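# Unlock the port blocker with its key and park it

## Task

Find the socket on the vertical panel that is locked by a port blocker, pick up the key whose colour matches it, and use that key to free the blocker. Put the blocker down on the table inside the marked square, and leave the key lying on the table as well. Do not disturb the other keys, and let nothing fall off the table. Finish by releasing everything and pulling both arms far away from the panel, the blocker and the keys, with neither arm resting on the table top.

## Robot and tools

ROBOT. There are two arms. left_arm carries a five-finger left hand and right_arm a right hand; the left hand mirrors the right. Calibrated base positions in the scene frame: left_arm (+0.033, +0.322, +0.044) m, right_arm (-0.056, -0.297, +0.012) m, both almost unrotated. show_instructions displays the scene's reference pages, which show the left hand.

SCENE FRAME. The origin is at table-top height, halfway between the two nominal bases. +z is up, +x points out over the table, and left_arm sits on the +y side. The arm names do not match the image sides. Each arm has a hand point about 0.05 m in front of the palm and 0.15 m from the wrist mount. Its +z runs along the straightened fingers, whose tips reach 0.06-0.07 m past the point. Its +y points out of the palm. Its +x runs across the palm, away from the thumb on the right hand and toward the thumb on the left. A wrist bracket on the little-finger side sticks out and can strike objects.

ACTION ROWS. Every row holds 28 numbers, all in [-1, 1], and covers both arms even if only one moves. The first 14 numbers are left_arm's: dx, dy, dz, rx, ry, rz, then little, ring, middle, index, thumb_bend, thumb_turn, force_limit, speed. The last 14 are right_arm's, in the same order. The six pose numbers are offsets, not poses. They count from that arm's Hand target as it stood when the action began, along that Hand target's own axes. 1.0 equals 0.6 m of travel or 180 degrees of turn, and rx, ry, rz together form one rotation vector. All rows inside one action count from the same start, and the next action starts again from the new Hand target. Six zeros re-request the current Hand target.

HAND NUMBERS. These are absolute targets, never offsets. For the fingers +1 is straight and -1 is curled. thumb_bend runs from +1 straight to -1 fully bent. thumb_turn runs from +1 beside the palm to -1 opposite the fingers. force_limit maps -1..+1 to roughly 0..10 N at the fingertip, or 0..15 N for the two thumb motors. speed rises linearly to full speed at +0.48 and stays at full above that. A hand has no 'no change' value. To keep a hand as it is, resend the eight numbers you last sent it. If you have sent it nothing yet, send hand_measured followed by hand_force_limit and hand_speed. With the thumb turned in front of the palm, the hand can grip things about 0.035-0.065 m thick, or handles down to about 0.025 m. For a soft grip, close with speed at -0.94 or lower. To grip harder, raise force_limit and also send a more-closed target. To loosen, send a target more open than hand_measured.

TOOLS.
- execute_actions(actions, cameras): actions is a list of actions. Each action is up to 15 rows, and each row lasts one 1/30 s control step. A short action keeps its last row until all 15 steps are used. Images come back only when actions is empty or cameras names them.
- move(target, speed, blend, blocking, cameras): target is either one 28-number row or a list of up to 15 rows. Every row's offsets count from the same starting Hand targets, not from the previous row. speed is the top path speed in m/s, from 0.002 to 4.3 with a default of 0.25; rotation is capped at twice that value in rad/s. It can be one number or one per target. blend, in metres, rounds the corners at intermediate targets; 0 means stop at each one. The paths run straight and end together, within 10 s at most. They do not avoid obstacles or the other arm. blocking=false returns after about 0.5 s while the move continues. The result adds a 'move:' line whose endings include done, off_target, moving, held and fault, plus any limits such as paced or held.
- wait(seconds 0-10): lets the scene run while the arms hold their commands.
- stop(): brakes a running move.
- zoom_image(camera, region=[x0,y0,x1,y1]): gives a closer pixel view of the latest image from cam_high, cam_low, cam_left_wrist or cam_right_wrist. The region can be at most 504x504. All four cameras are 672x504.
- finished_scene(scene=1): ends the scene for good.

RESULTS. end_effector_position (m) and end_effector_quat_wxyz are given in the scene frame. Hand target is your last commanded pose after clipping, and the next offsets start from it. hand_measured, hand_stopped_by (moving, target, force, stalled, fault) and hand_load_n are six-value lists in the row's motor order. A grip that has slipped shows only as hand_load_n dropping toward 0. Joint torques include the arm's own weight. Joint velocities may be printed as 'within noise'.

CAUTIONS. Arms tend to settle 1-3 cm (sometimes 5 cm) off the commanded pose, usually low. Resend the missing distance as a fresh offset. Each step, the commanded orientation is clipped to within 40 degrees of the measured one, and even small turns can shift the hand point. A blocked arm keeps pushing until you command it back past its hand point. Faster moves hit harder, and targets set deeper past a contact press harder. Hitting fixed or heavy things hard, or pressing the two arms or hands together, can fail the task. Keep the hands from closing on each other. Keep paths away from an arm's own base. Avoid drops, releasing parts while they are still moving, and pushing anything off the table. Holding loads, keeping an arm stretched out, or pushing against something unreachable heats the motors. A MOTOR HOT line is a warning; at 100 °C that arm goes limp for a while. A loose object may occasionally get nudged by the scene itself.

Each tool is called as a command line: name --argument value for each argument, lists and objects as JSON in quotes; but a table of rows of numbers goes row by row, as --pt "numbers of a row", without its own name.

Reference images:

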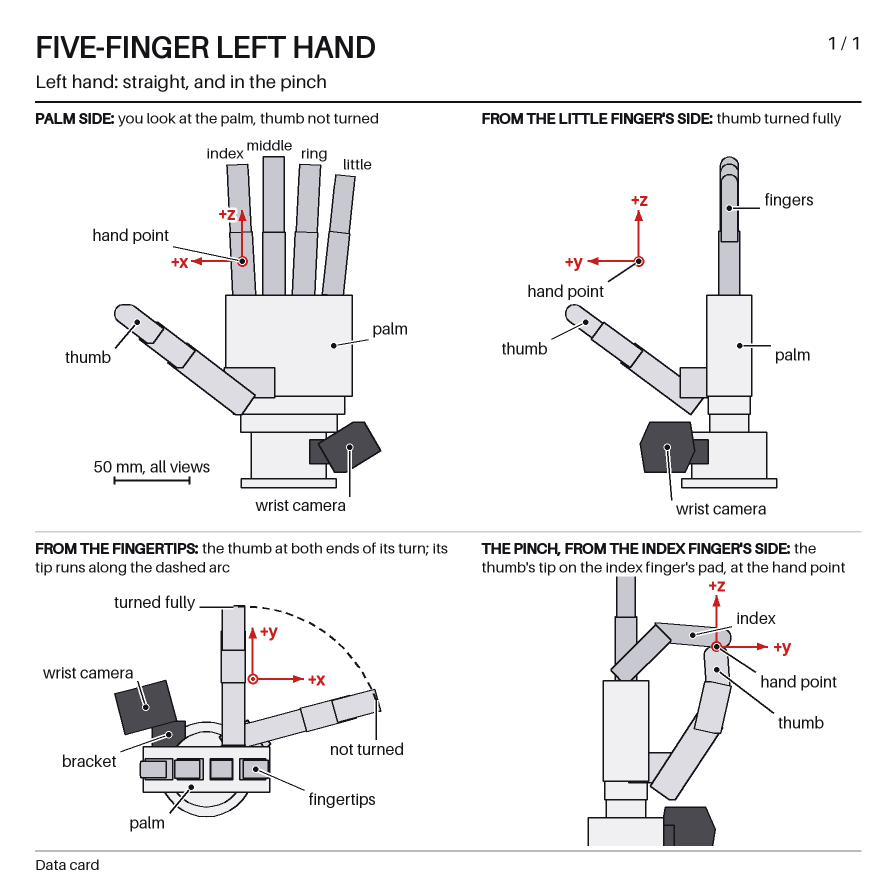

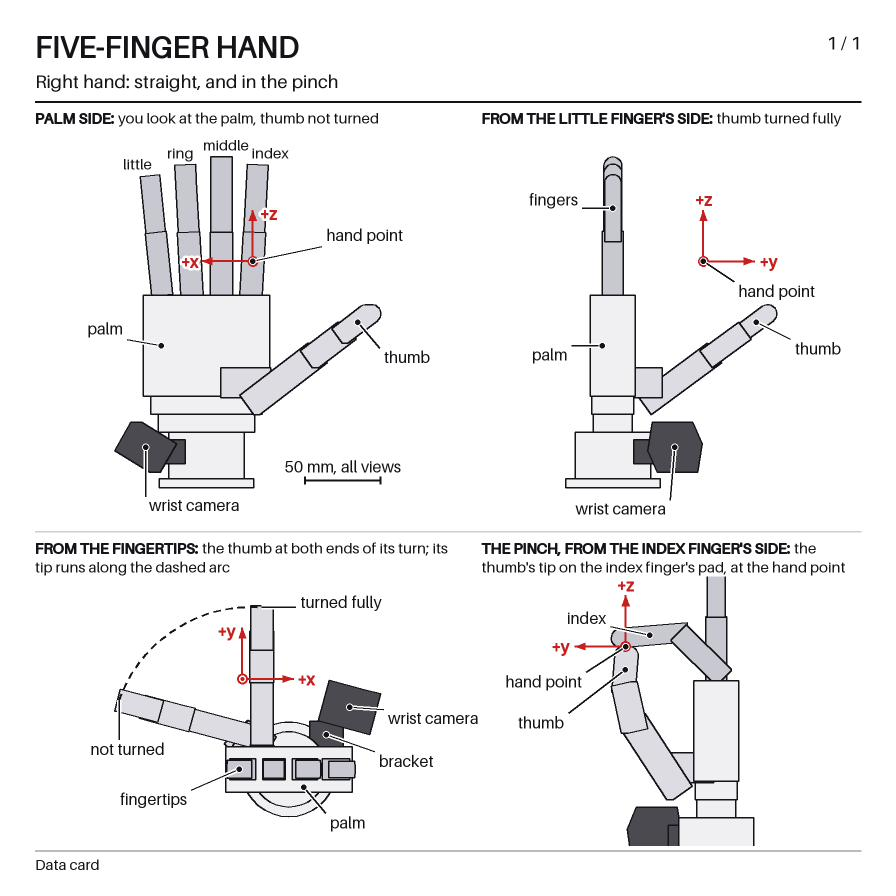

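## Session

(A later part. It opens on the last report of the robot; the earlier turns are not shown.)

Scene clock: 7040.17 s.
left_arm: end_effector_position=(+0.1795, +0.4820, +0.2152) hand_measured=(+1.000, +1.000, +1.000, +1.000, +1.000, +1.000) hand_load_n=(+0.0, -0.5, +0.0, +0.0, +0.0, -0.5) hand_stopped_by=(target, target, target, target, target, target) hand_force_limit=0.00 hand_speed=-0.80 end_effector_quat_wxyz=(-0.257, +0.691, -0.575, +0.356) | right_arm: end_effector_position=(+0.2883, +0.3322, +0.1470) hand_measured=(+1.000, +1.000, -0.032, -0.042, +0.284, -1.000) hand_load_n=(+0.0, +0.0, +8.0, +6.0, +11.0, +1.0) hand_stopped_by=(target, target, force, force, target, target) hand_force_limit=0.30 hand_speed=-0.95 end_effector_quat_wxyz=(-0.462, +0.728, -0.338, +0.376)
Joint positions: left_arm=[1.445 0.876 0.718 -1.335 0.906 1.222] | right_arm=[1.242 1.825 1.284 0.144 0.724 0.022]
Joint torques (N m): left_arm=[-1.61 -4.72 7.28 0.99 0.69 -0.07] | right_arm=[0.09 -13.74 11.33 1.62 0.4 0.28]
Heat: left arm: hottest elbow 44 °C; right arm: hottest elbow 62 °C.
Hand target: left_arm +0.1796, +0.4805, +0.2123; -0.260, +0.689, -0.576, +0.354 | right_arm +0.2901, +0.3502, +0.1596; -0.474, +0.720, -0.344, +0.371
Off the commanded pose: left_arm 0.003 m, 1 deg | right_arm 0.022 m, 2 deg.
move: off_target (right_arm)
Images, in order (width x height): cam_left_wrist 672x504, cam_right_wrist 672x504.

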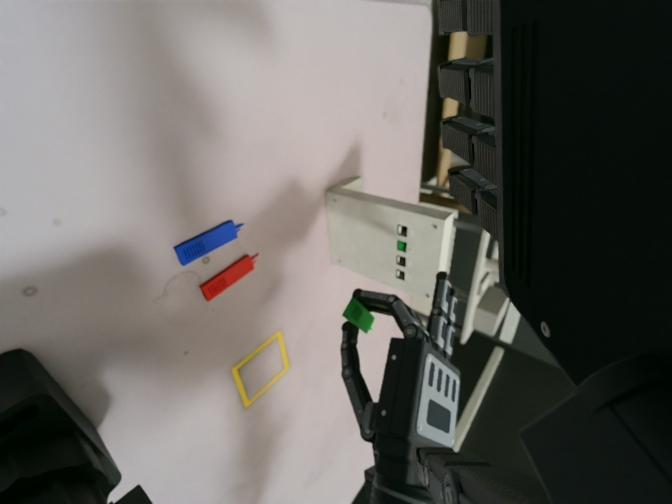

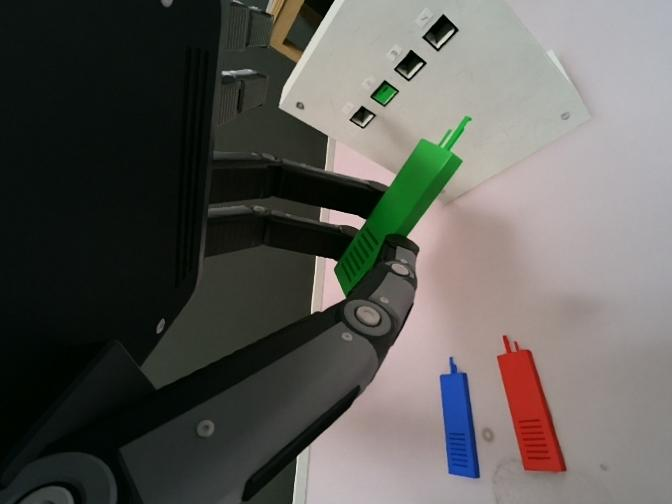

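zoom_image --camera "cam_right_wrist" --region '[365, 76, 405, 110]'

zoom_image --camera "cam_left_wrist" --region '[388, 232, 416, 260]'

Scaled by 12.600 from the camera's 672x504 image, which has a finer 960x720 frame.

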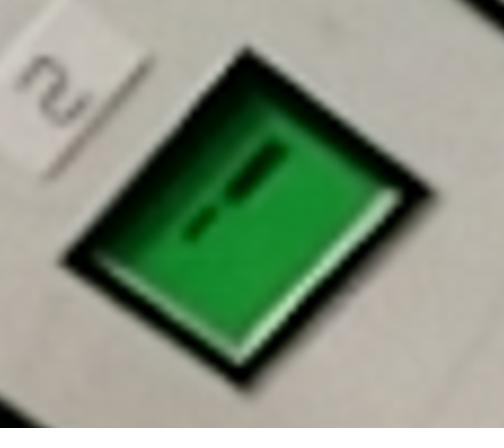

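Scaled by 18.000 from the camera's 672x504 image, which has a finer 960x720 frame.

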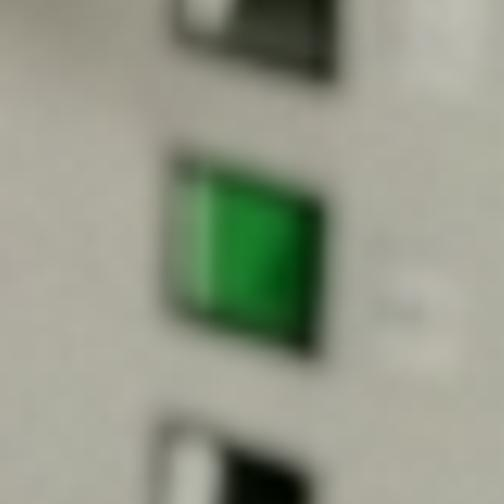

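move --target '[0,0,0,0,0,0,1,1,1,1,1,1,0.0,-0.8,0.0357,0.0225,0.0407,0.0697,-0.3120,-0.0917,1,1,-0.4,-0.4,0.28,-1,0.3,-0.95]' --speed 0.15 --cameras '[]'

Scene clock: 7131.03 s.
left_arm: end_effector_position=(+0.1795, +0.4820, +0.2152) hand_measured=(+1.000, +1.000, +1.000, +1.000, +1.000, +1.000) hand_load_n=(+0.0, +0.0, +0.0, +0.0, +0.0, -0.5) hand_stopped_by=(target, target, target, target, target, target) hand_force_limit=0.00 hand_speed=-0.80 end_effector_quat_wxyz=(-0.257, +0.691, -0.575, +0.356) | right_arm: end_effector_position=(+0.3054, +0.3276, +0.1341) hand_measured=(+1.000, +1.000, -0.032, -0.042, +0.284, -1.000) hand_load_n=(+0.0, +0.0, +8.0, +6.0, +11.0, +0.5) hand_stopped_by=(target, target, force, force, target, target) hand_force_limit=0.30 hand_speed=-0.95 end_effector_quat_wxyz=(-0.591, +0.801, +0.053, +0.075)
Joint positions: left_arm=[1.445 0.876 0.718 -1.335 0.906 1.222] | right_arm=[0.915 1.866 1.294 0.215 -0.589 -0.396]
Joint torques (N m): left_arm=[-1.44 -4.78 7.32 0.95 0.69 -0.06] | right_arm=[-0.97 -14.1 11.33 1.73 -0.3 -0.03]
Heat: left arm: hottest elbow 44 °C; right arm: hottest elbow 65 °C.
Hand target: left_arm +0.1796, +0.4805, +0.2123; -0.260, +0.689, -0.576, +0.354 | right_arm +0.3196, +0.3382, +0.1449; -0.596, +0.796, +0.061, +0.086
Off the commanded pose: left_arm 0.003 m, 1 deg | right_arm 0.021 m, 2 deg.
move: off_target (right_arm)
No camera images: "cameras" was empty.

move --pt "0 0 0 0 0 0 1 1 1 1 1 1 0.0 -0.8 0.0743 0.0150 0.0047 0 0 0 1 1 -0.4 -0.4 0.28 -1 0.3 -0.95" --pt "0 0 0 0 0 0 1 1 1 1 1 1 0.0 -0.8 0.0804 0.0176 0.0022 0 0 0 1 1 -0.4 -0.4 0.28 -1 0.3 -0.95" --pt "0 0 0 0 0 0 1 1 1 1 1 1 0.0 -0.8 0.0869 0.0189 0.0026 0 0 0 1 1 -0.4 -0.4 0.28 -1 0.3 -0.95" --speed '[0.05,0.03,0.02]' --cameras '["cam_right_wrist","cam_left_wrist"]'

zoom_image --camera "cam_right_wrist" --region '[425, 95, 485, 155]'

zoom_image --camera "cam_left_wrist" --region '[388, 232, 416, 260]'

Scene clock: 7143.50 s.
left_arm: end_effector_position=(+0.1795, +0.4820, +0.2152) hand_measured=(+1.000, +1.000, +1.000, +1.000, +1.000, +1.000) hand_load_n=(-0.5, +0.0, +0.0, +0.0, +0.0, +0.0) hand_stopped_by=(target, target, target, target, target, target) hand_force_limit=0.00 hand_speed=-0.80 end_effector_quat_wxyz=(-0.257, +0.691, -0.575, +0.356) | right_arm: end_effector_position=(+0.3570, +0.3274, +0.1347) hand_measured=(+1.000, +1.000, -0.032, -0.042, +0.284, -1.000) hand_load_n=(+0.0, +0.0, +8.0, +6.0, +11.0, +0.5) hand_stopped_by=(target, target, force, force, target, target) hand_force_limit=0.30 hand_speed=-0.95 end_effector_quat_wxyz=(-0.592, +0.801, +0.054, +0.074)
Joint positions: left_arm=[1.445 0.876 0.718 -1.335 0.906 1.222] | right_arm=[0.85 1.94 1.416 0.152 -0.654 -0.425]
Joint torques (N m): left_arm=[-1.38 -4.72 7.3 0.94 0.68 -0.07] | right_arm=[-1.08 -15.21 11.49 1.68 -0.25 -0.03]
Heat: left arm: hottest elbow 44 °C; right arm: hottest elbow 64 °C.
Hand target: left_arm +0.1796, +0.4805, +0.2123; -0.260, +0.689, -0.576, +0.354 | right_arm +0.3731, +0.3362, +0.1446; -0.596, +0.796, +0.061, +0.086
Off the commanded pose: left_arm 0.003 m, 1 deg | right_arm 0.021 m, 2 deg.
move: off_target (right_arm)
Images, in order (width x height): cam_left_wrist 672x504, cam_right_wrist 672x504.

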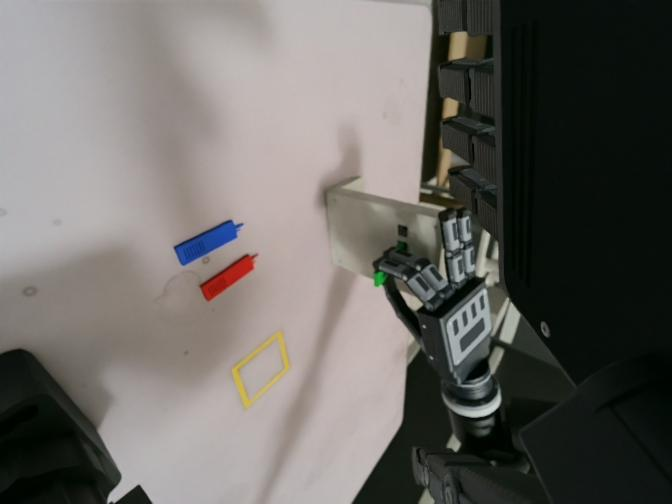

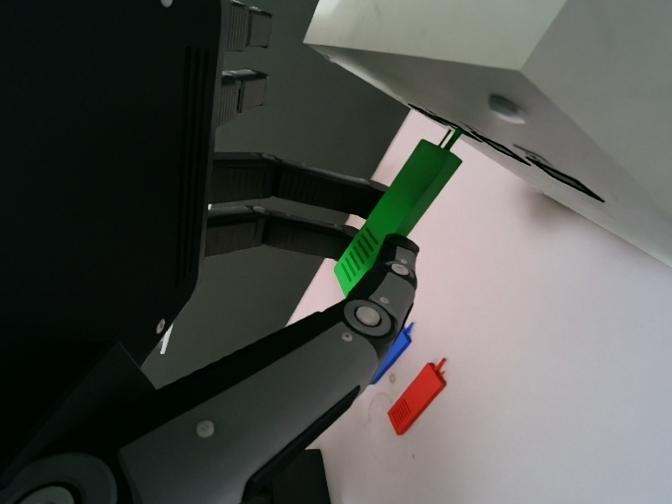

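Scaled by 8.400 from the camera's 672x504 image, which has a finer 960x720 frame.

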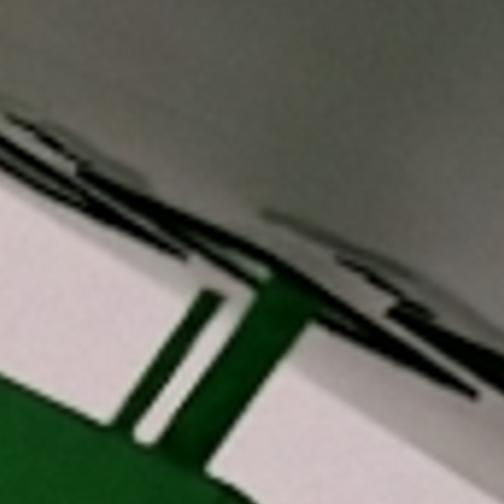

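Scaled by 18.000 from the camera's 672x504 image, which has a finer 960x720 frame.

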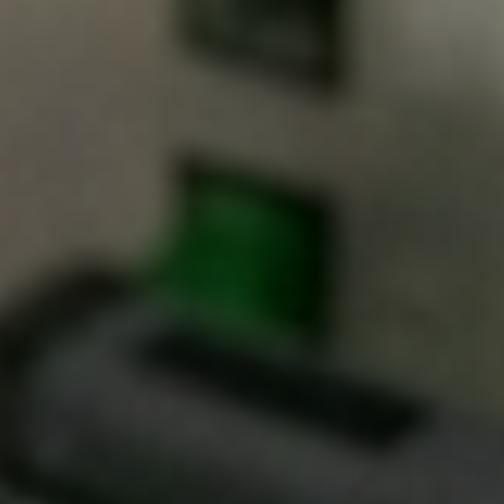

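move --pt "0 0 0 0 0 0 1 1 1 1 1 1 0.0 -0.8 -0.0163 -0.0020 -0.0034 0 0 0 1 1 -0.4 -0.4 0.28 -1 0.3 -0.95" --pt "0 0 0 0 0 0 1 1 1 1 1 1 0.0 -0.8 -0.0205 0.0167 0.0022 0 0 0 1 1 -0.4 -0.4 0.28 -1 0.3 -0.95" --speed 0.03 --cameras '["cam_right_wrist"]'

zoom_image --camera "cam_right_wrist" --region '[425, 95, 485, 155]'

Scene clock: 7152.33 s.
left_arm: end_effector_position=(+0.1795, +0.4820, +0.2152) hand_measured=(+1.000, +1.000, +1.000, +1.000, +1.000, +1.000) hand_load_n=(+0.0, +0.0, +0.0, +0.0, +0.0, +0.0) hand_stopped_by=(target, target, target, target, target, target) hand_force_limit=0.00 hand_speed=-0.80 end_effector_quat_wxyz=(-0.257, +0.691, -0.575, +0.356) | right_arm: end_effector_position=(+0.3588, +0.3281, +0.1353) hand_measured=(+1.000, +1.000, -0.032, -0.042, +0.284, -1.000) hand_load_n=(+0.0, +0.0, +8.0, +5.5, +11.0, +0.5) hand_stopped_by=(target, target, force, force, target, target) hand_force_limit=0.30 hand_speed=-0.95 end_effector_quat_wxyz=(-0.593, +0.800, +0.053, +0.078)
Joint positions: left_arm=[1.445 0.876 0.718 -1.335 0.906 1.222] | right_arm=[0.85 1.941 1.416 0.158 -0.648 -0.425]
Joint torques (N m): left_arm=[-1.55 -4.66 7.3 1.01 0.69 -0.06] | right_arm=[-0.15 -15.27 8.77 3.06 -0.08 0.01]
Heat: left arm: hottest elbow 44 °C; right arm: hottest elbow 62 °C.
Hand target: left_arm +0.1796, +0.4805, +0.2123; -0.260, +0.689, -0.576, +0.354 | right_arm +0.3632, +0.3347, +0.1324; -0.596, +0.796, +0.061, +0.086
Off the commanded pose: left_arm 0.003 m, 1 deg | right_arm 0.008 m, 1 deg.
move: done
Images, in order (width x height): cam_right_wrist 672x504.

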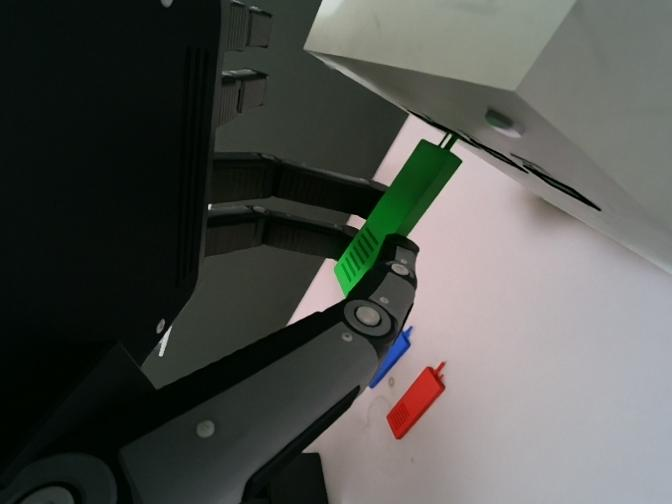

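Scaled by 8.400 from the camera's 672x504 image, which has a finer 960x720 frame.

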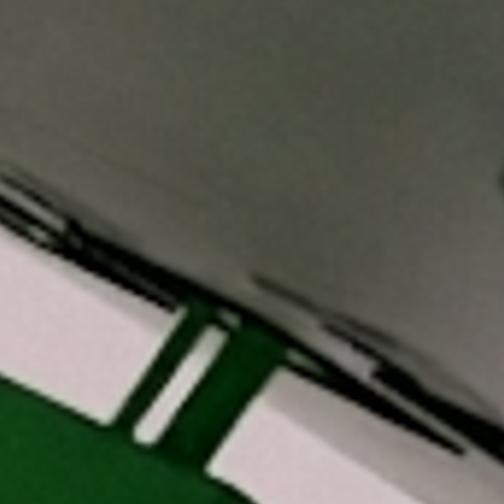

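move --pt "0 0 0 0 0 0 1 1 1 1 1 1 0.0 -0.8 -0.0028 0.0125 0.0037 0 0 0 1 1 -0.4 -0.4 0.28 -1 0.3 -0.95" --speed 0.03 --cameras '[]'

Scene clock: 7165.73 s.
left_arm: end_effector_position=(+0.1795, +0.4820, +0.2152) hand_measured=(+1.000, +1.000, +1.000, +1.000, +1.000, +1.000) hand_load_n=(+0.0, +0.0, +0.0, +0.0, +0.0, -0.5) hand_stopped_by=(target, target, target, target, target, target) hand_force_limit=0.00 hand_speed=-0.80 end_effector_quat_wxyz=(-0.257, +0.691, -0.575, +0.356) | right_arm: end_effector_position=(+0.3596, +0.3299, +0.1342) hand_measured=(+1.000, +1.000, -0.032, -0.042, +0.284, -1.000) hand_load_n=(+0.0, +0.0, +7.0, +7.0, +11.0, +2.0) hand_stopped_by=(target, target, force, force, target, target) hand_force_limit=0.30 hand_speed=-0.95 end_effector_quat_wxyz=(-0.595, +0.798, +0.055, +0.080)
Joint positions: left_arm=[1.445 0.876 0.718 -1.335 0.906 1.222] | right_arm=[0.851 1.946 1.416 0.173 -0.648 -0.425]
Joint torques (N m): left_arm=[-1.44 -4.66 7.34 0.95 0.69 -0.07] | right_arm=[-0.15 -14.92 8.23 3.14 -0.06 0.01]
Heat: left arm: hottest elbow 44 °C; right arm: hottest elbow 60 °C.
Hand target: left_arm +0.1796, +0.4805, +0.2123; -0.260, +0.689, -0.576, +0.354 | right_arm +0.3630, +0.3349, +0.1244; -0.596, +0.796, +0.062, +0.086
Off the commanded pose: left_arm 0.003 m, 1 deg | right_arm 0.012 m, 1 deg.
move: off_target (right_arm)
No camera images: "cameras" was empty.

move --pt "0 0 0 0 0 0 1 1 1 1 1 1 0.0 -0.8 -0.0130 -0.0026 -0.0008 0 0 0 1 1 -0.4 -0.4 0.28 -1 0.3 -0.95" --speed 0.02 --cameras '["cam_right_wrist"]'

zoom_image --camera "cam_right_wrist" --region '[425, 95, 485, 155]'

Scene clock: 7171.33 s.
left_arm: end_effector_position=(+0.1795, +0.4820, +0.2152) hand_measured=(+1.000, +1.000, +1.000, +1.000, +1.000, +1.000) hand_load_n=(+0.0, +0.0, +0.0, +0.0, +0.0, -0.5) hand_stopped_by=(target, target, target, target, target, target) hand_force_limit=0.00 hand_speed=-0.80 end_effector_quat_wxyz=(-0.257, +0.691, -0.575, +0.356) | right_arm: end_effector_position=(+0.3572, +0.3316, +0.1330) hand_measured=(+1.000, +1.000, -0.032, -0.042, +0.284, -1.000) hand_load_n=(+0.0, +0.0, +6.5, +7.0, +11.0, +2.0) hand_stopped_by=(target, target, force, force, target, target) hand_force_limit=0.30 hand_speed=-0.95 end_effector_quat_wxyz=(-0.597, +0.796, +0.057, +0.083)
Joint positions: left_arm=[1.445 0.876 0.718 -1.335 0.906 1.222] | right_arm=[0.856 1.946 1.409 0.187 -0.643 -0.425]
Joint torques (N m): left_arm=[-1.38 -4.66 7.3 1.01 0.69 -0.07] | right_arm=[0.21 -15.74 7.27 3 0.11 0.05]
Heat: left arm: hottest elbow 44 °C; right arm: hottest elbow 59 °C.
Hand target: left_arm +0.1796, +0.4805, +0.2123; -0.260, +0.689, -0.576, +0.354 | right_arm +0.3550, +0.3349, +0.1243; -0.596, +0.796, +0.062, +0.086
Off the commanded pose: left_arm 0.003 m, 1 deg | right_arm 0.010 m, 1 deg.
move: done
Images, in order (width x height): cam_right_wrist 672x504.

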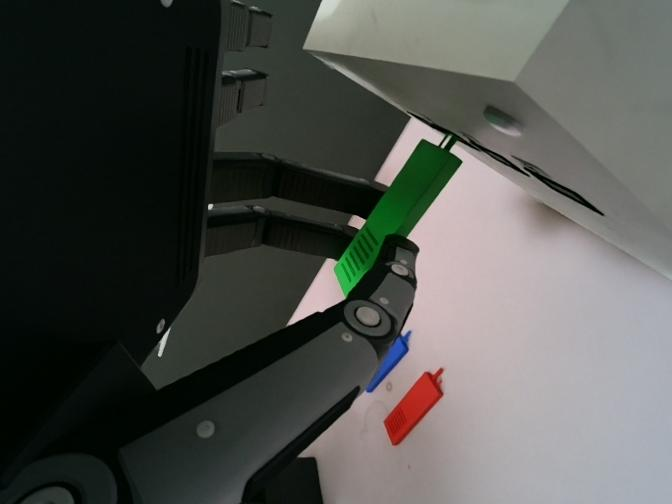

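Scaled by 8.400 from the camera's 672x504 image, which has a finer 960x720 frame.

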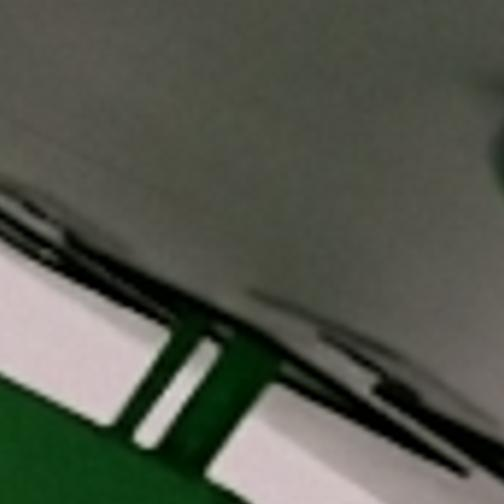

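move --pt "0 0 0 0 0 0 1 1 1 1 1 1 0.0 -0.8 -0.0082 -0.0017 -0.0005 0 0 0 1 1 -0.4 -0.4 0.28 -1 0.3 -0.95" --speed 0.02 --cameras '["cam_right_wrist"]'

zoom_image --camera "cam_right_wrist" --region '[425, 95, 485, 155]'

Scene clock: 7178.53 s.
left_arm: end_effector_position=(+0.1795, +0.4820, +0.2152) hand_measured=(+1.000, +1.000, +1.000, +1.000, +1.000, +1.000) hand_load_n=(+0.0, +0.0, +0.0, +0.0, +0.0, -0.5) hand_stopped_by=(target, target, target, target, target, target) hand_force_limit=0.00 hand_speed=-0.80 end_effector_quat_wxyz=(-0.257, +0.691, -0.575, +0.356) | right_arm: end_effector_position=(+0.3566, +0.3319, +0.1317) hand_measured=(+1.000, +1.000, -0.032, -0.042, +0.284, -1.000) hand_load_n=(+0.0, +0.0, +7.0, +7.0, +10.5, +2.0) hand_stopped_by=(target, target, force, force, target, target) hand_force_limit=0.30 hand_speed=-0.95 end_effector_quat_wxyz=(-0.597, +0.795, +0.057, +0.086)
Joint positions: left_arm=[1.445 0.876 0.718 -1.335 0.906 1.222] | right_arm=[0.858 1.946 1.402 0.199 -0.637 -0.425]
Joint torques (N m): left_arm=[-1.49 -4.66 7.32 0.98 0.69 -0.07] | right_arm=[0.5 -16.21 6.99 2.77 0.05 0.08]
Heat: left arm: hottest elbow 44 °C; right arm: hottest elbow 58 °C.
Hand target: left_arm +0.1796, +0.4805, +0.2123; -0.260, +0.689, -0.576, +0.354 | right_arm +0.3500, +0.3349, +0.1244; -0.596, +0.796, +0.062, +0.086
Off the commanded pose: left_arm 0.003 m, 1 deg | right_arm 0.010 m, 1 deg.
move: done
Images, in order (width x height): cam_right_wrist 672x504.

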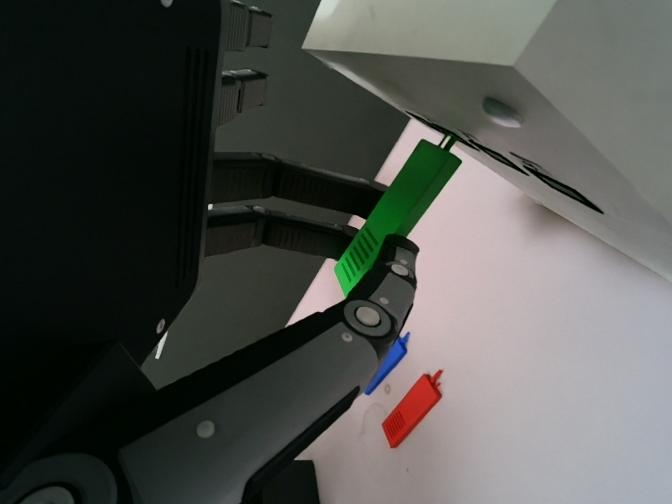

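Scaled by 8.400 from the camera's 672x504 image, which has a finer 960x720 frame.

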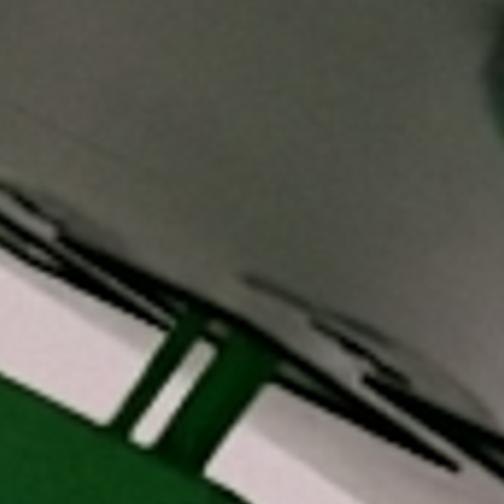

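move --pt "0 0 0 0 0 0 1 1 1 1 1 1 0.0 -0.8 -0.0082 -0.0012 -0.0021 0 0 0 1 1 -0.4 -0.4 0.28 -1 0.3 -0.95" --speed 0.02 --cameras '["cam_right_wrist"]'

zoom_image --camera "cam_right_wrist" --region '[425, 95, 485, 155]'

Scene clock: 7184.10 s.
left_arm: end_effector_position=(+0.1795, +0.4820, +0.2152) hand_measured=(+1.000, +1.000, +1.000, +1.000, +1.000, +1.000) hand_load_n=(+0.0, +0.0, +0.0, +0.0, -0.5, +0.0) hand_stopped_by=(target, target, target, target, target, target) hand_force_limit=0.00 hand_speed=-0.80 end_effector_quat_wxyz=(-0.257, +0.691, -0.575, +0.356) | right_arm: end_effector_position=(+0.3550, +0.3317, +0.1309) hand_measured=(+1.000, +1.000, -0.032, -0.042, +0.284, -1.000) hand_load_n=(+0.0, +0.0, +8.5, +6.5, +10.5, +0.5) hand_stopped_by=(target, target, force, force, target, target) hand_force_limit=0.30 hand_speed=-0.95 end_effector_quat_wxyz=(-0.598, +0.794, +0.057, +0.090)
Joint positions: left_arm=[1.445 0.876 0.718 -1.335 0.906 1.222] | right_arm=[0.861 1.942 1.392 0.212 -0.627 -0.425]
Joint torques (N m): left_arm=[-1.49 -4.78 7.3 0.95 0.68 -0.07] | right_arm=[0.67 -16.56 6.71 2.56 -0.14 0.1]
Heat: left arm: hottest elbow 44 °C; right arm: hottest elbow 58 °C.
Hand target: left_arm +0.1796, +0.4805, +0.2123; -0.260, +0.689, -0.576, +0.354 | right_arm +0.3450, +0.3337, +0.1241; -0.596, +0.796, +0.061, +0.086
Off the commanded pose: left_arm 0.003 m, 1 deg | right_arm 0.012 m, 1 deg.
move: off_target (right_arm)
Images, in order (width x height): cam_right_wrist 672x504.

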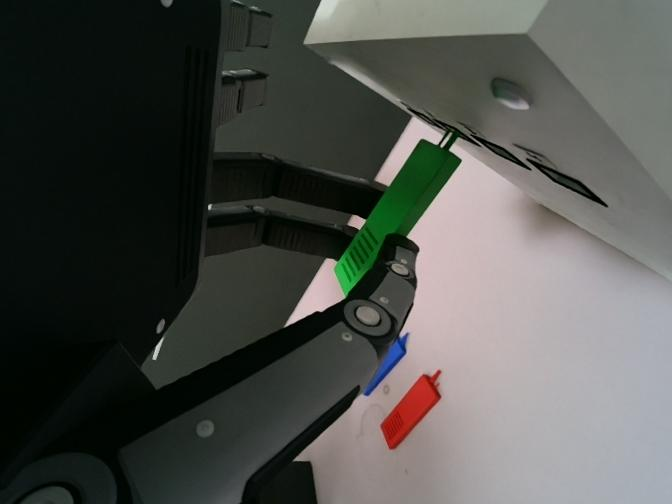

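Scaled by 8.400 from the camera's 672x504 image, which has a finer 960x720 frame.

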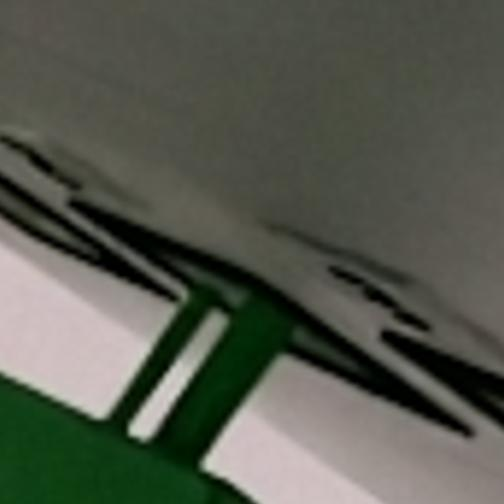

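move --pt "0 0 0 0 0 0 1 1 1 1 1 1 0.0 -0.8 -0.0065 -0.0008 -0.0020 0 0 0 1 1 -0.4 -0.4 0.28 -1 0.3 -0.95" --speed 0.02 --cameras '["cam_right_wrist","cam_left_wrist"]'

zoom_image --camera "cam_right_wrist" --region '[425, 95, 485, 155]'

zoom_image --camera "cam_left_wrist" --region '[388, 232, 416, 260]'

Scene clock: 7191.43 s.
left_arm: end_effector_position=(+0.1795, +0.4820, +0.2152) hand_measured=(+1.000, +1.000, +1.000, +1.000, +1.000, +1.000) hand_load_n=(+0.0, +0.0, +0.0, +0.0, +0.0, -0.5) hand_stopped_by=(target, target, target, target, target, target) hand_force_limit=0.00 hand_speed=-0.80 end_effector_quat_wxyz=(-0.257, +0.691, -0.575, +0.356) | right_arm: end_effector_position=(+0.3534, +0.3312, +0.1306) hand_measured=(+1.000, +1.000, -0.032, -0.042, +0.284, -1.000) hand_load_n=(+0.0, +0.0, +9.5, +5.5, +10.0, -1.0) hand_stopped_by=(target, target, force, force, target, target) hand_force_limit=0.30 hand_speed=-0.95 end_effector_quat_wxyz=(-0.598, +0.794, +0.057, +0.093)
Joint positions: left_arm=[1.445 0.876 0.718 -1.335 0.906 1.222] | right_arm=[0.864 1.938 1.382 0.221 -0.622 -0.426]
Joint torques (N m): left_arm=[-1.61 -4.6 7.31 0.99 0.68 -0.06] | right_arm=[0.85 -16.67 6.53 2.3 -0.24 0.12]
Heat: left arm: hottest elbow 44 °C; right arm: hottest elbow 57 °C.
Hand target: left_arm +0.1796, +0.4805, +0.2123; -0.260, +0.689, -0.576, +0.354 | right_arm +0.3410, +0.3329, +0.1243; -0.596, +0.796, +0.061, +0.086
Off the commanded pose: left_arm 0.003 m, 1 deg | right_arm 0.014 m, 1 deg.
move: off_target (right_arm)
Images, in order (width x height): cam_left_wrist 672x504, cam_right_wrist 672x504.

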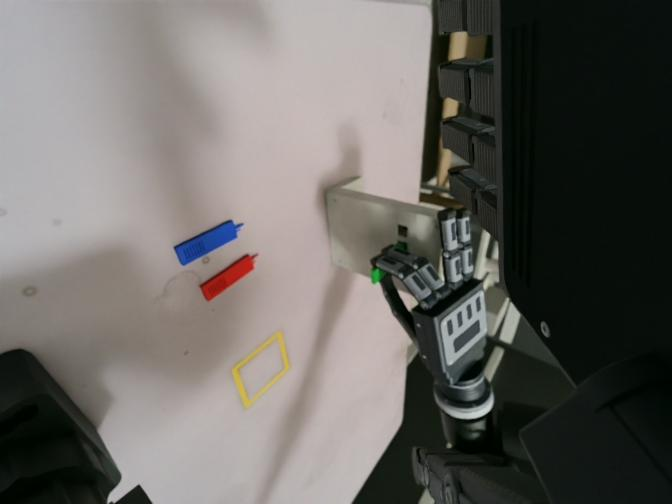

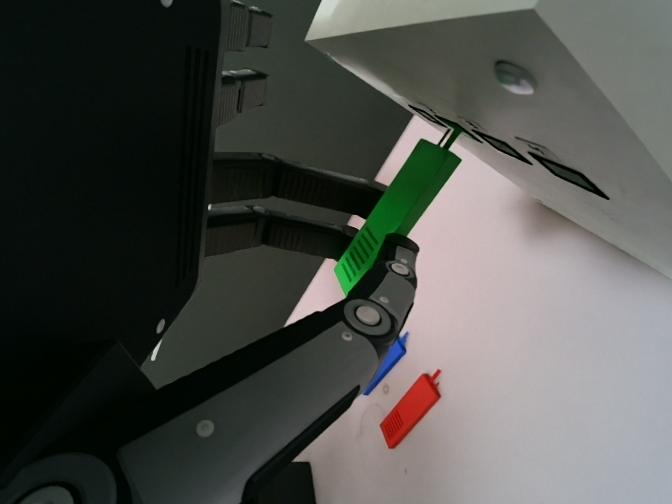

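Scaled by 8.400 from the camera's 672x504 image, which has a finer 960x720 frame.

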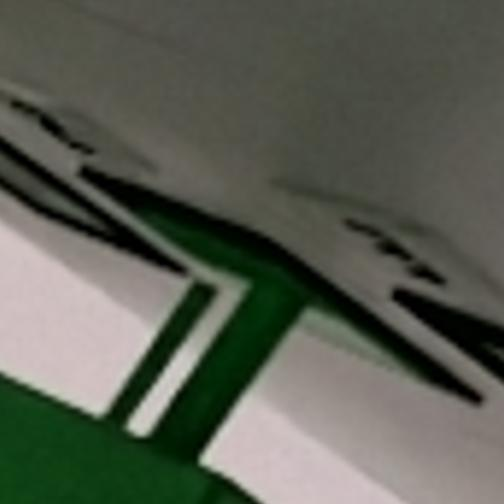

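Scaled by 18.000 from the camera's 672x504 image, which has a finer 960x720 frame.

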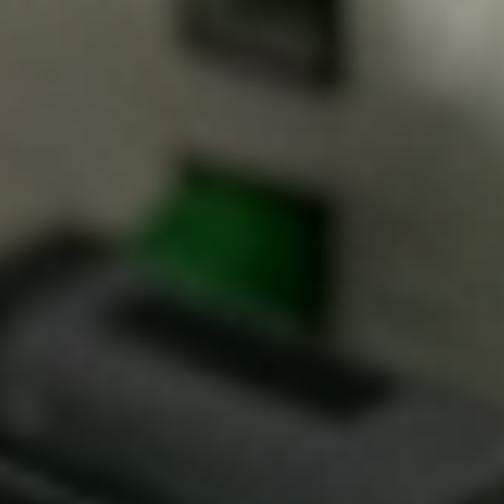

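move --pt "0 0 0 0 0 0 1 1 1 1 1 1 0.0 -0.8 -0.0065 -0.0008 -0.0020 0 0 0 1 1 -0.4 -0.4 0.28 -1 0.3 -0.95" --speed 0.02 --cameras '["cam_right_wrist","cam_left_wrist"]'

zoom_image --camera "cam_right_wrist" --region '[425, 95, 485, 155]'

zoom_image --camera "cam_left_wrist" --region '[388, 232, 416, 260]'

Scene clock: 7200.33 s.
left_arm: end_effector_position=(+0.1795, +0.4820, +0.2152) hand_measured=(+1.000, +1.000, +1.000, +1.000, +1.000, +1.000) hand_load_n=(+0.0, +0.0, +0.0, +0.0, +0.0, +0.0) hand_stopped_by=(target, target, target, target, target, target) hand_force_limit=0.00 hand_speed=-0.80 end_effector_quat_wxyz=(-0.257, +0.691, -0.575, +0.356) | right_arm: end_effector_position=(+0.3531, +0.3293, +0.1300) hand_measured=(+1.000, +1.000, -0.032, -0.042, +0.284, -1.000) hand_load_n=(+0.0, +0.0, +10.0, +4.5, +10.5, -1.5) hand_stopped_by=(target, target, force, force, target, target) hand_force_limit=0.30 hand_speed=-0.95 end_effector_quat_wxyz=(-0.598, +0.794, +0.057, +0.097)
Joint positions: left_arm=[1.445 0.876 0.718 -1.335 0.906 1.222] | right_arm=[0.864 1.933 1.372 0.229 -0.615 -0.43]
Joint torques (N m): left_arm=[-1.44 -4.84 7.28 0.98 0.67 -0.06] | right_arm=[1.14 -16.73 6.24 2.28 -0.37 0.2]
Heat: left arm: hottest elbow 44 °C; right arm: hottest elbow 56 °C.
Hand target: left_arm +0.1796, +0.4805, +0.2123; -0.260, +0.689, -0.576, +0.354 | right_arm +0.3370, +0.3318, +0.1241; -0.596, +0.796, +0.061, +0.086
Off the commanded pose: left_arm 0.003 m, 1 deg | right_arm 0.017 m, 1 deg.
move: off_target (right_arm)
Images, in order (width x height): cam_left_wrist 672x504, cam_right_wrist 672x504.

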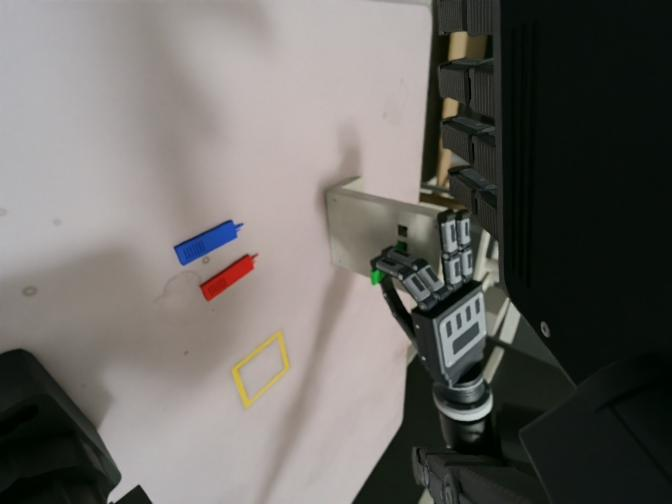

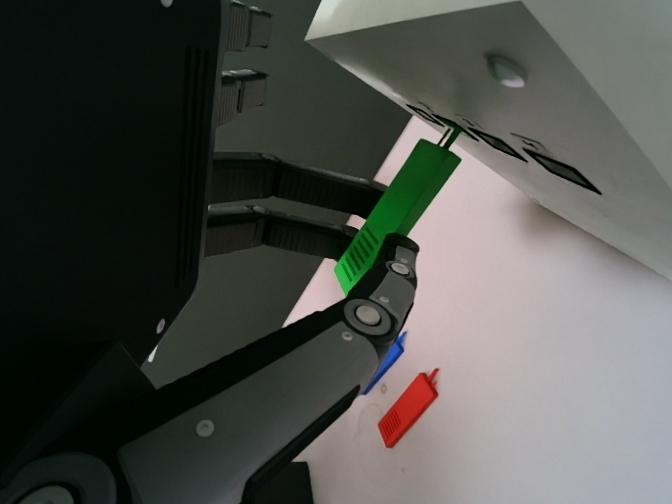

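Scaled by 8.400 from the camera's 672x504 image, which has a finer 960x720 frame.

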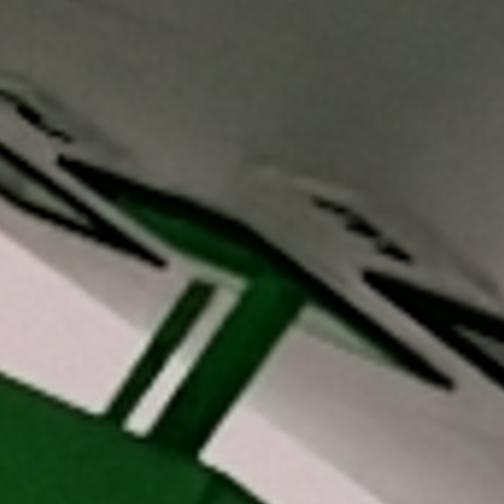

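Scaled by 18.000 from the camera's 672x504 image, which has a finer 960x720 frame.

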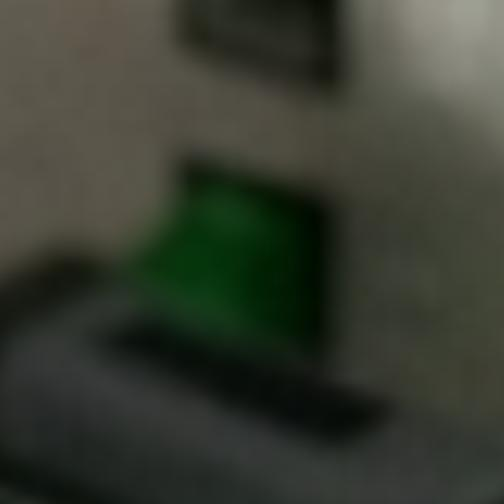

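move --pt "0 0 0 0 0 0 1 1 1 1 1 1 0.0 -0.8 0.0528 -0.0249 0.0004 0 0 0 1 1 -0.4 -0.4 0.28 -1 0.3 -0.95" --pt "0 0 0 0 0 0 1 1 1 1 1 1 0.0 -0.8 0.0740 -0.0206 0.0017 0 0 0 1 1 -0.4 -0.4 0.28 -1 0.3 -0.95" --speed 0.04 --cameras '["cam_right_wrist"]'

zoom_image --camera "cam_right_wrist" --region '[425, 95, 485, 155]'

Scene clock: 7222.73 s.
left_arm: end_effector_position=(+0.1795, +0.4820, +0.2152) hand_measured=(+1.000, +1.000, +1.000, +1.000, +1.000, +1.000) hand_load_n=(+0.0, +0.0, +0.0, +0.0, +0.0, +0.0) hand_stopped_by=(target, target, target, target, target, target) hand_force_limit=0.00 hand_speed=-0.80 end_effector_quat_wxyz=(-0.257, +0.691, -0.575, +0.356) | right_arm: end_effector_position=(+0.3595, +0.3282, +0.1345) hand_measured=(+1.000, +1.000, -0.032, -0.042, +0.284, -1.000) hand_load_n=(+0.0, +0.0, +8.0, +6.0, +11.0, +0.5) hand_stopped_by=(target, target, force, force, target, target) hand_force_limit=0.30 hand_speed=-0.95 end_effector_quat_wxyz=(-0.592, +0.801, +0.057, +0.073)
Joint positions: left_arm=[1.445 0.876 0.718 -1.335 0.906 1.222] | right_arm=[0.847 1.947 1.427 0.144 -0.663 -0.431]
Joint torques (N m): left_arm=[-1.44 -4.72 7.3 0.98 0.68 -0.07] | right_arm=[-1.38 -15.27 11.59 1.76 -0.11 0]
Heat: left arm: hottest elbow 44 °C; right arm: hottest elbow 53 °C.
Hand target: left_arm +0.1796, +0.4805, +0.2123; -0.260, +0.689, -0.576, +0.354 | right_arm +0.3781, +0.3360, +0.1447; -0.596, +0.796, +0.061, +0.086
Off the commanded pose: left_arm 0.003 m, 1 deg | right_arm 0.023 m, 2 deg.
move: off_target (right_arm)
Images, in order (width x height): cam_right_wrist 672x504.

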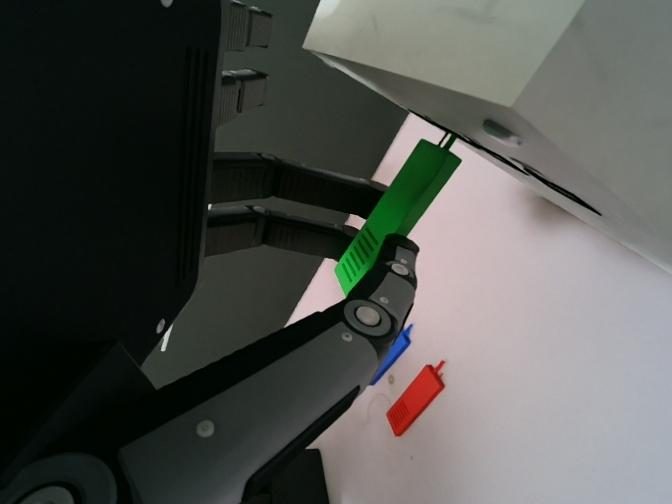

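Scaled by 8.400 from the camera's 672x504 image, which has a finer 960x720 frame.

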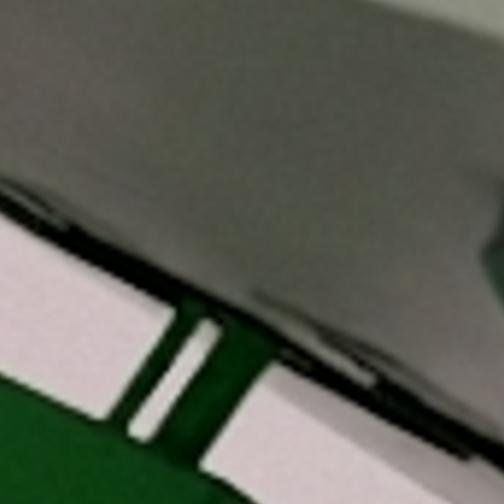

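move --pt "0 0 0 0 0 0 1 1 1 1 1 1 0.0 -0.8 0.0016 0.0003 0.0001 -0.0109 -0.0022 -0.0007 1 1 -0.4 -0.4 0.28 -1 0.3 -0.95" --pt "0 0 0 0 0 0 1 1 1 1 1 1 0.0 -0.8 0.0049 0.0010 0.0003 0.0060 0.0012 0.0004 1 1 -0.4 -0.4 0.28 -1 0.3 -0.95" --pt "0 0 0 0 0 0 1 1 1 1 1 1 0.0 -0.8 0.0057 0.0012 0.0003 -0.0103 -0.0021 -0.0006 1 1 -0.4 -0.4 0.28 -1 0.3 -0.95" --pt "0 0 0 0 0 0 1 1 1 1 1 1 0.0 -0.8 0.0073 0.0015 0.0004 0.0060 0.0012 0.0004 1 1 -0.4 -0.4 0.28 -1 0.3 -0.95" --speed 0.03 --cameras '["cam_right_wrist"]'

zoom_image --camera "cam_right_wrist" --region '[425, 95, 485, 155]'

Scene clock: 7235.97 s.
left_arm: end_effector_position=(+0.1795, +0.4820, +0.2152) hand_measured=(+1.000, +1.000, +1.000, +1.000, +1.000, +1.000) hand_load_n=(+0.0, +0.0, +0.0, -0.5, +0.0, -0.5) hand_stopped_by=(target, target, target, target, target, target) hand_force_limit=0.00 hand_speed=-0.80 end_effector_quat_wxyz=(-0.257, +0.691, -0.575, +0.356) | right_arm: end_effector_position=(+0.3625, +0.3308, +0.1376) hand_measured=(+1.000, +1.000, -0.032, -0.042, +0.284, -1.000) hand_load_n=(-0.5, +0.0, +3.5, +9.0, +12.5, +5.5) hand_stopped_by=(target, target, force, force, target, target) hand_force_limit=0.30 hand_speed=-0.95 end_effector_quat_wxyz=(-0.591, +0.803, +0.050, +0.058)
Joint positions: left_arm=[1.445 0.876 0.718 -1.335 0.906 1.222] | right_arm=[0.841 1.959 1.461 0.108 -0.68 -0.414]
Joint torques (N m): left_arm=[-1.26 -4.66 7.32 0.99 0.68 -0.07] | right_arm=[-1.61 -15.85 9.24 4.22 0.14 -0.09]
Heat: left arm: hottest elbow 44 °C; right arm: hottest elbow 54 °C.
Hand target: left_arm +0.1796, +0.4805, +0.2123; -0.260, +0.689, -0.576, +0.354 | right_arm +0.3824, +0.3361, +0.1448; -0.604, +0.790, +0.061, +0.087
Off the commanded pose: left_arm 0.003 m, 1 deg | right_arm 0.022 m, 4 deg.
move: off_target (right_arm)
Images, in order (width x height): cam_right_wrist 672x504.

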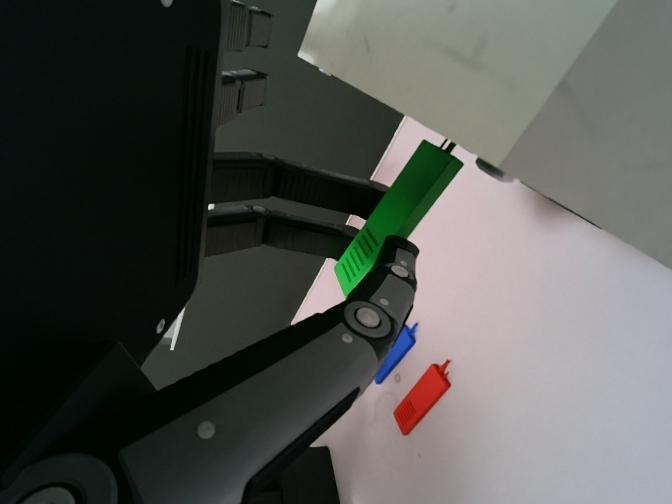

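Scaled by 8.400 from the camera's 672x504 image, which has a finer 960x720 frame.

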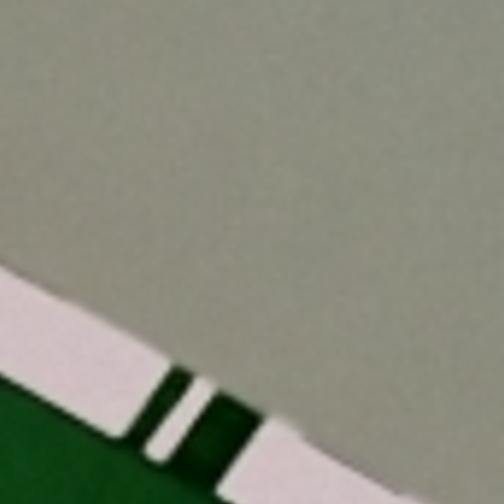

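move --pt "0 0 0 0 0 0 1 1 1 1 1 1 0.0 -0.8 0.0016 0.0003 0.0001 -0.0163 -0.0033 -0.0010 1 1 -0.4 -0.4 0.28 -1 0.3 -0.95" --pt "0 0 0 0 0 0 1 1 1 1 1 1 0.0 -0.8 0.0033 0.0007 0.0002 0 0 0 1 1 -0.4 -0.4 0.28 -1 0.3 -0.95" --pt "0 0 0 0 0 0 1 1 1 1 1 1 0.0 -0.8 0.0057 0.0012 0.0003 -0.0130 -0.0027 -0.0008 1 1 -0.4 -0.4 0.28 -1 0.3 -0.95" --pt "0 0 0 0 0 0 1 1 1 1 1 1 0.0 -0.8 0.0082 0.0017 0.0005 0 0 0 1 1 -0.4 -0.4 0.28 -1 0.3 -0.95" --pt "0 0 0 0 0 0 1 1 1 1 1 1 0.0 -0.8 0.0098 0.0020 0.0006 -0.0163 -0.0033 -0.0010 1 1 -0.4 -0.4 0.28 -1 0.3 -0.95" --speed 0.035 --cameras '["cam_right_wrist"]'

zoom_image --camera "cam_right_wrist" --region '[405, 115, 485, 175]'

Scene clock: 7256.10 s.
left_arm: end_effector_position=(+0.1795, +0.4820, +0.2152) hand_measured=(+1.000, +1.000, +1.000, +1.000, +1.000, +1.000) hand_load_n=(+0.0, +0.0, +0.0, +0.0, +0.0, +0.0) hand_stopped_by=(target, target, target, target, target, target) hand_force_limit=0.00 hand_speed=-0.80 end_effector_quat_wxyz=(-0.257, +0.691, -0.575, +0.356) | right_arm: end_effector_position=(+0.3640, +0.3290, +0.1344) hand_measured=(+1.000, +1.000, -0.032, -0.042, +0.284, -1.000) hand_load_n=(-0.5, +0.0, +6.5, +8.0, +11.0, +3.0) hand_stopped_by=(target, target, force, force, target, target) hand_force_limit=0.30 hand_speed=-0.95 end_effector_quat_wxyz=(-0.581, +0.810, +0.053, +0.056)
Joint positions: left_arm=[1.445 0.876 0.718 -1.335 0.906 1.222] | right_arm=[0.84 1.963 1.477 0.065 -0.678 -0.436]
Joint torques (N m): left_arm=[-1.49 -4.72 7.27 1.02 0.69 -0.06] | right_arm=[-1.49 -15.68 11.7 1.74 0.63 -0.27]
Heat: left arm: hottest elbow 44 °C; right arm: hottest elbow 54 °C.
Hand target: left_arm +0.1796, +0.4805, +0.2123; -0.260, +0.689, -0.576, +0.354 | right_arm +0.3885, +0.3361, +0.1448; -0.583, +0.805, +0.063, +0.085
Off the commanded pose: left_arm 0.003 m, 1 deg | right_arm 0.028 m, 4 deg.
move: off_target (right_arm)
Images, in order (width x height): cam_right_wrist 672x504.

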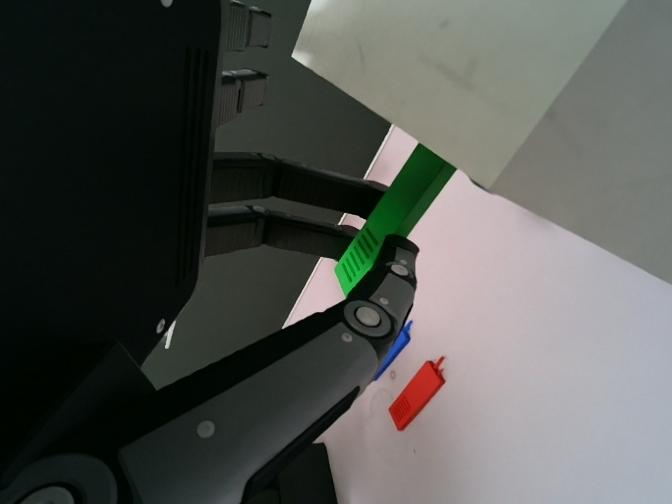

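Scaled by 6.300 from the camera's 672x504 image, which has a finer 960x720 frame.

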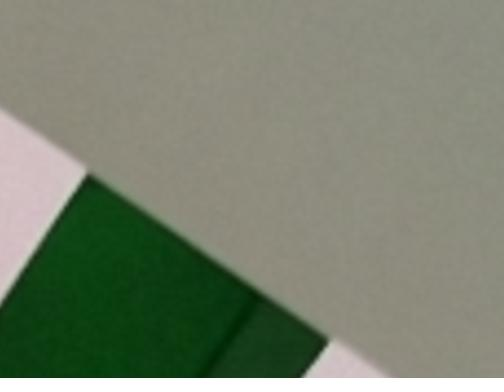

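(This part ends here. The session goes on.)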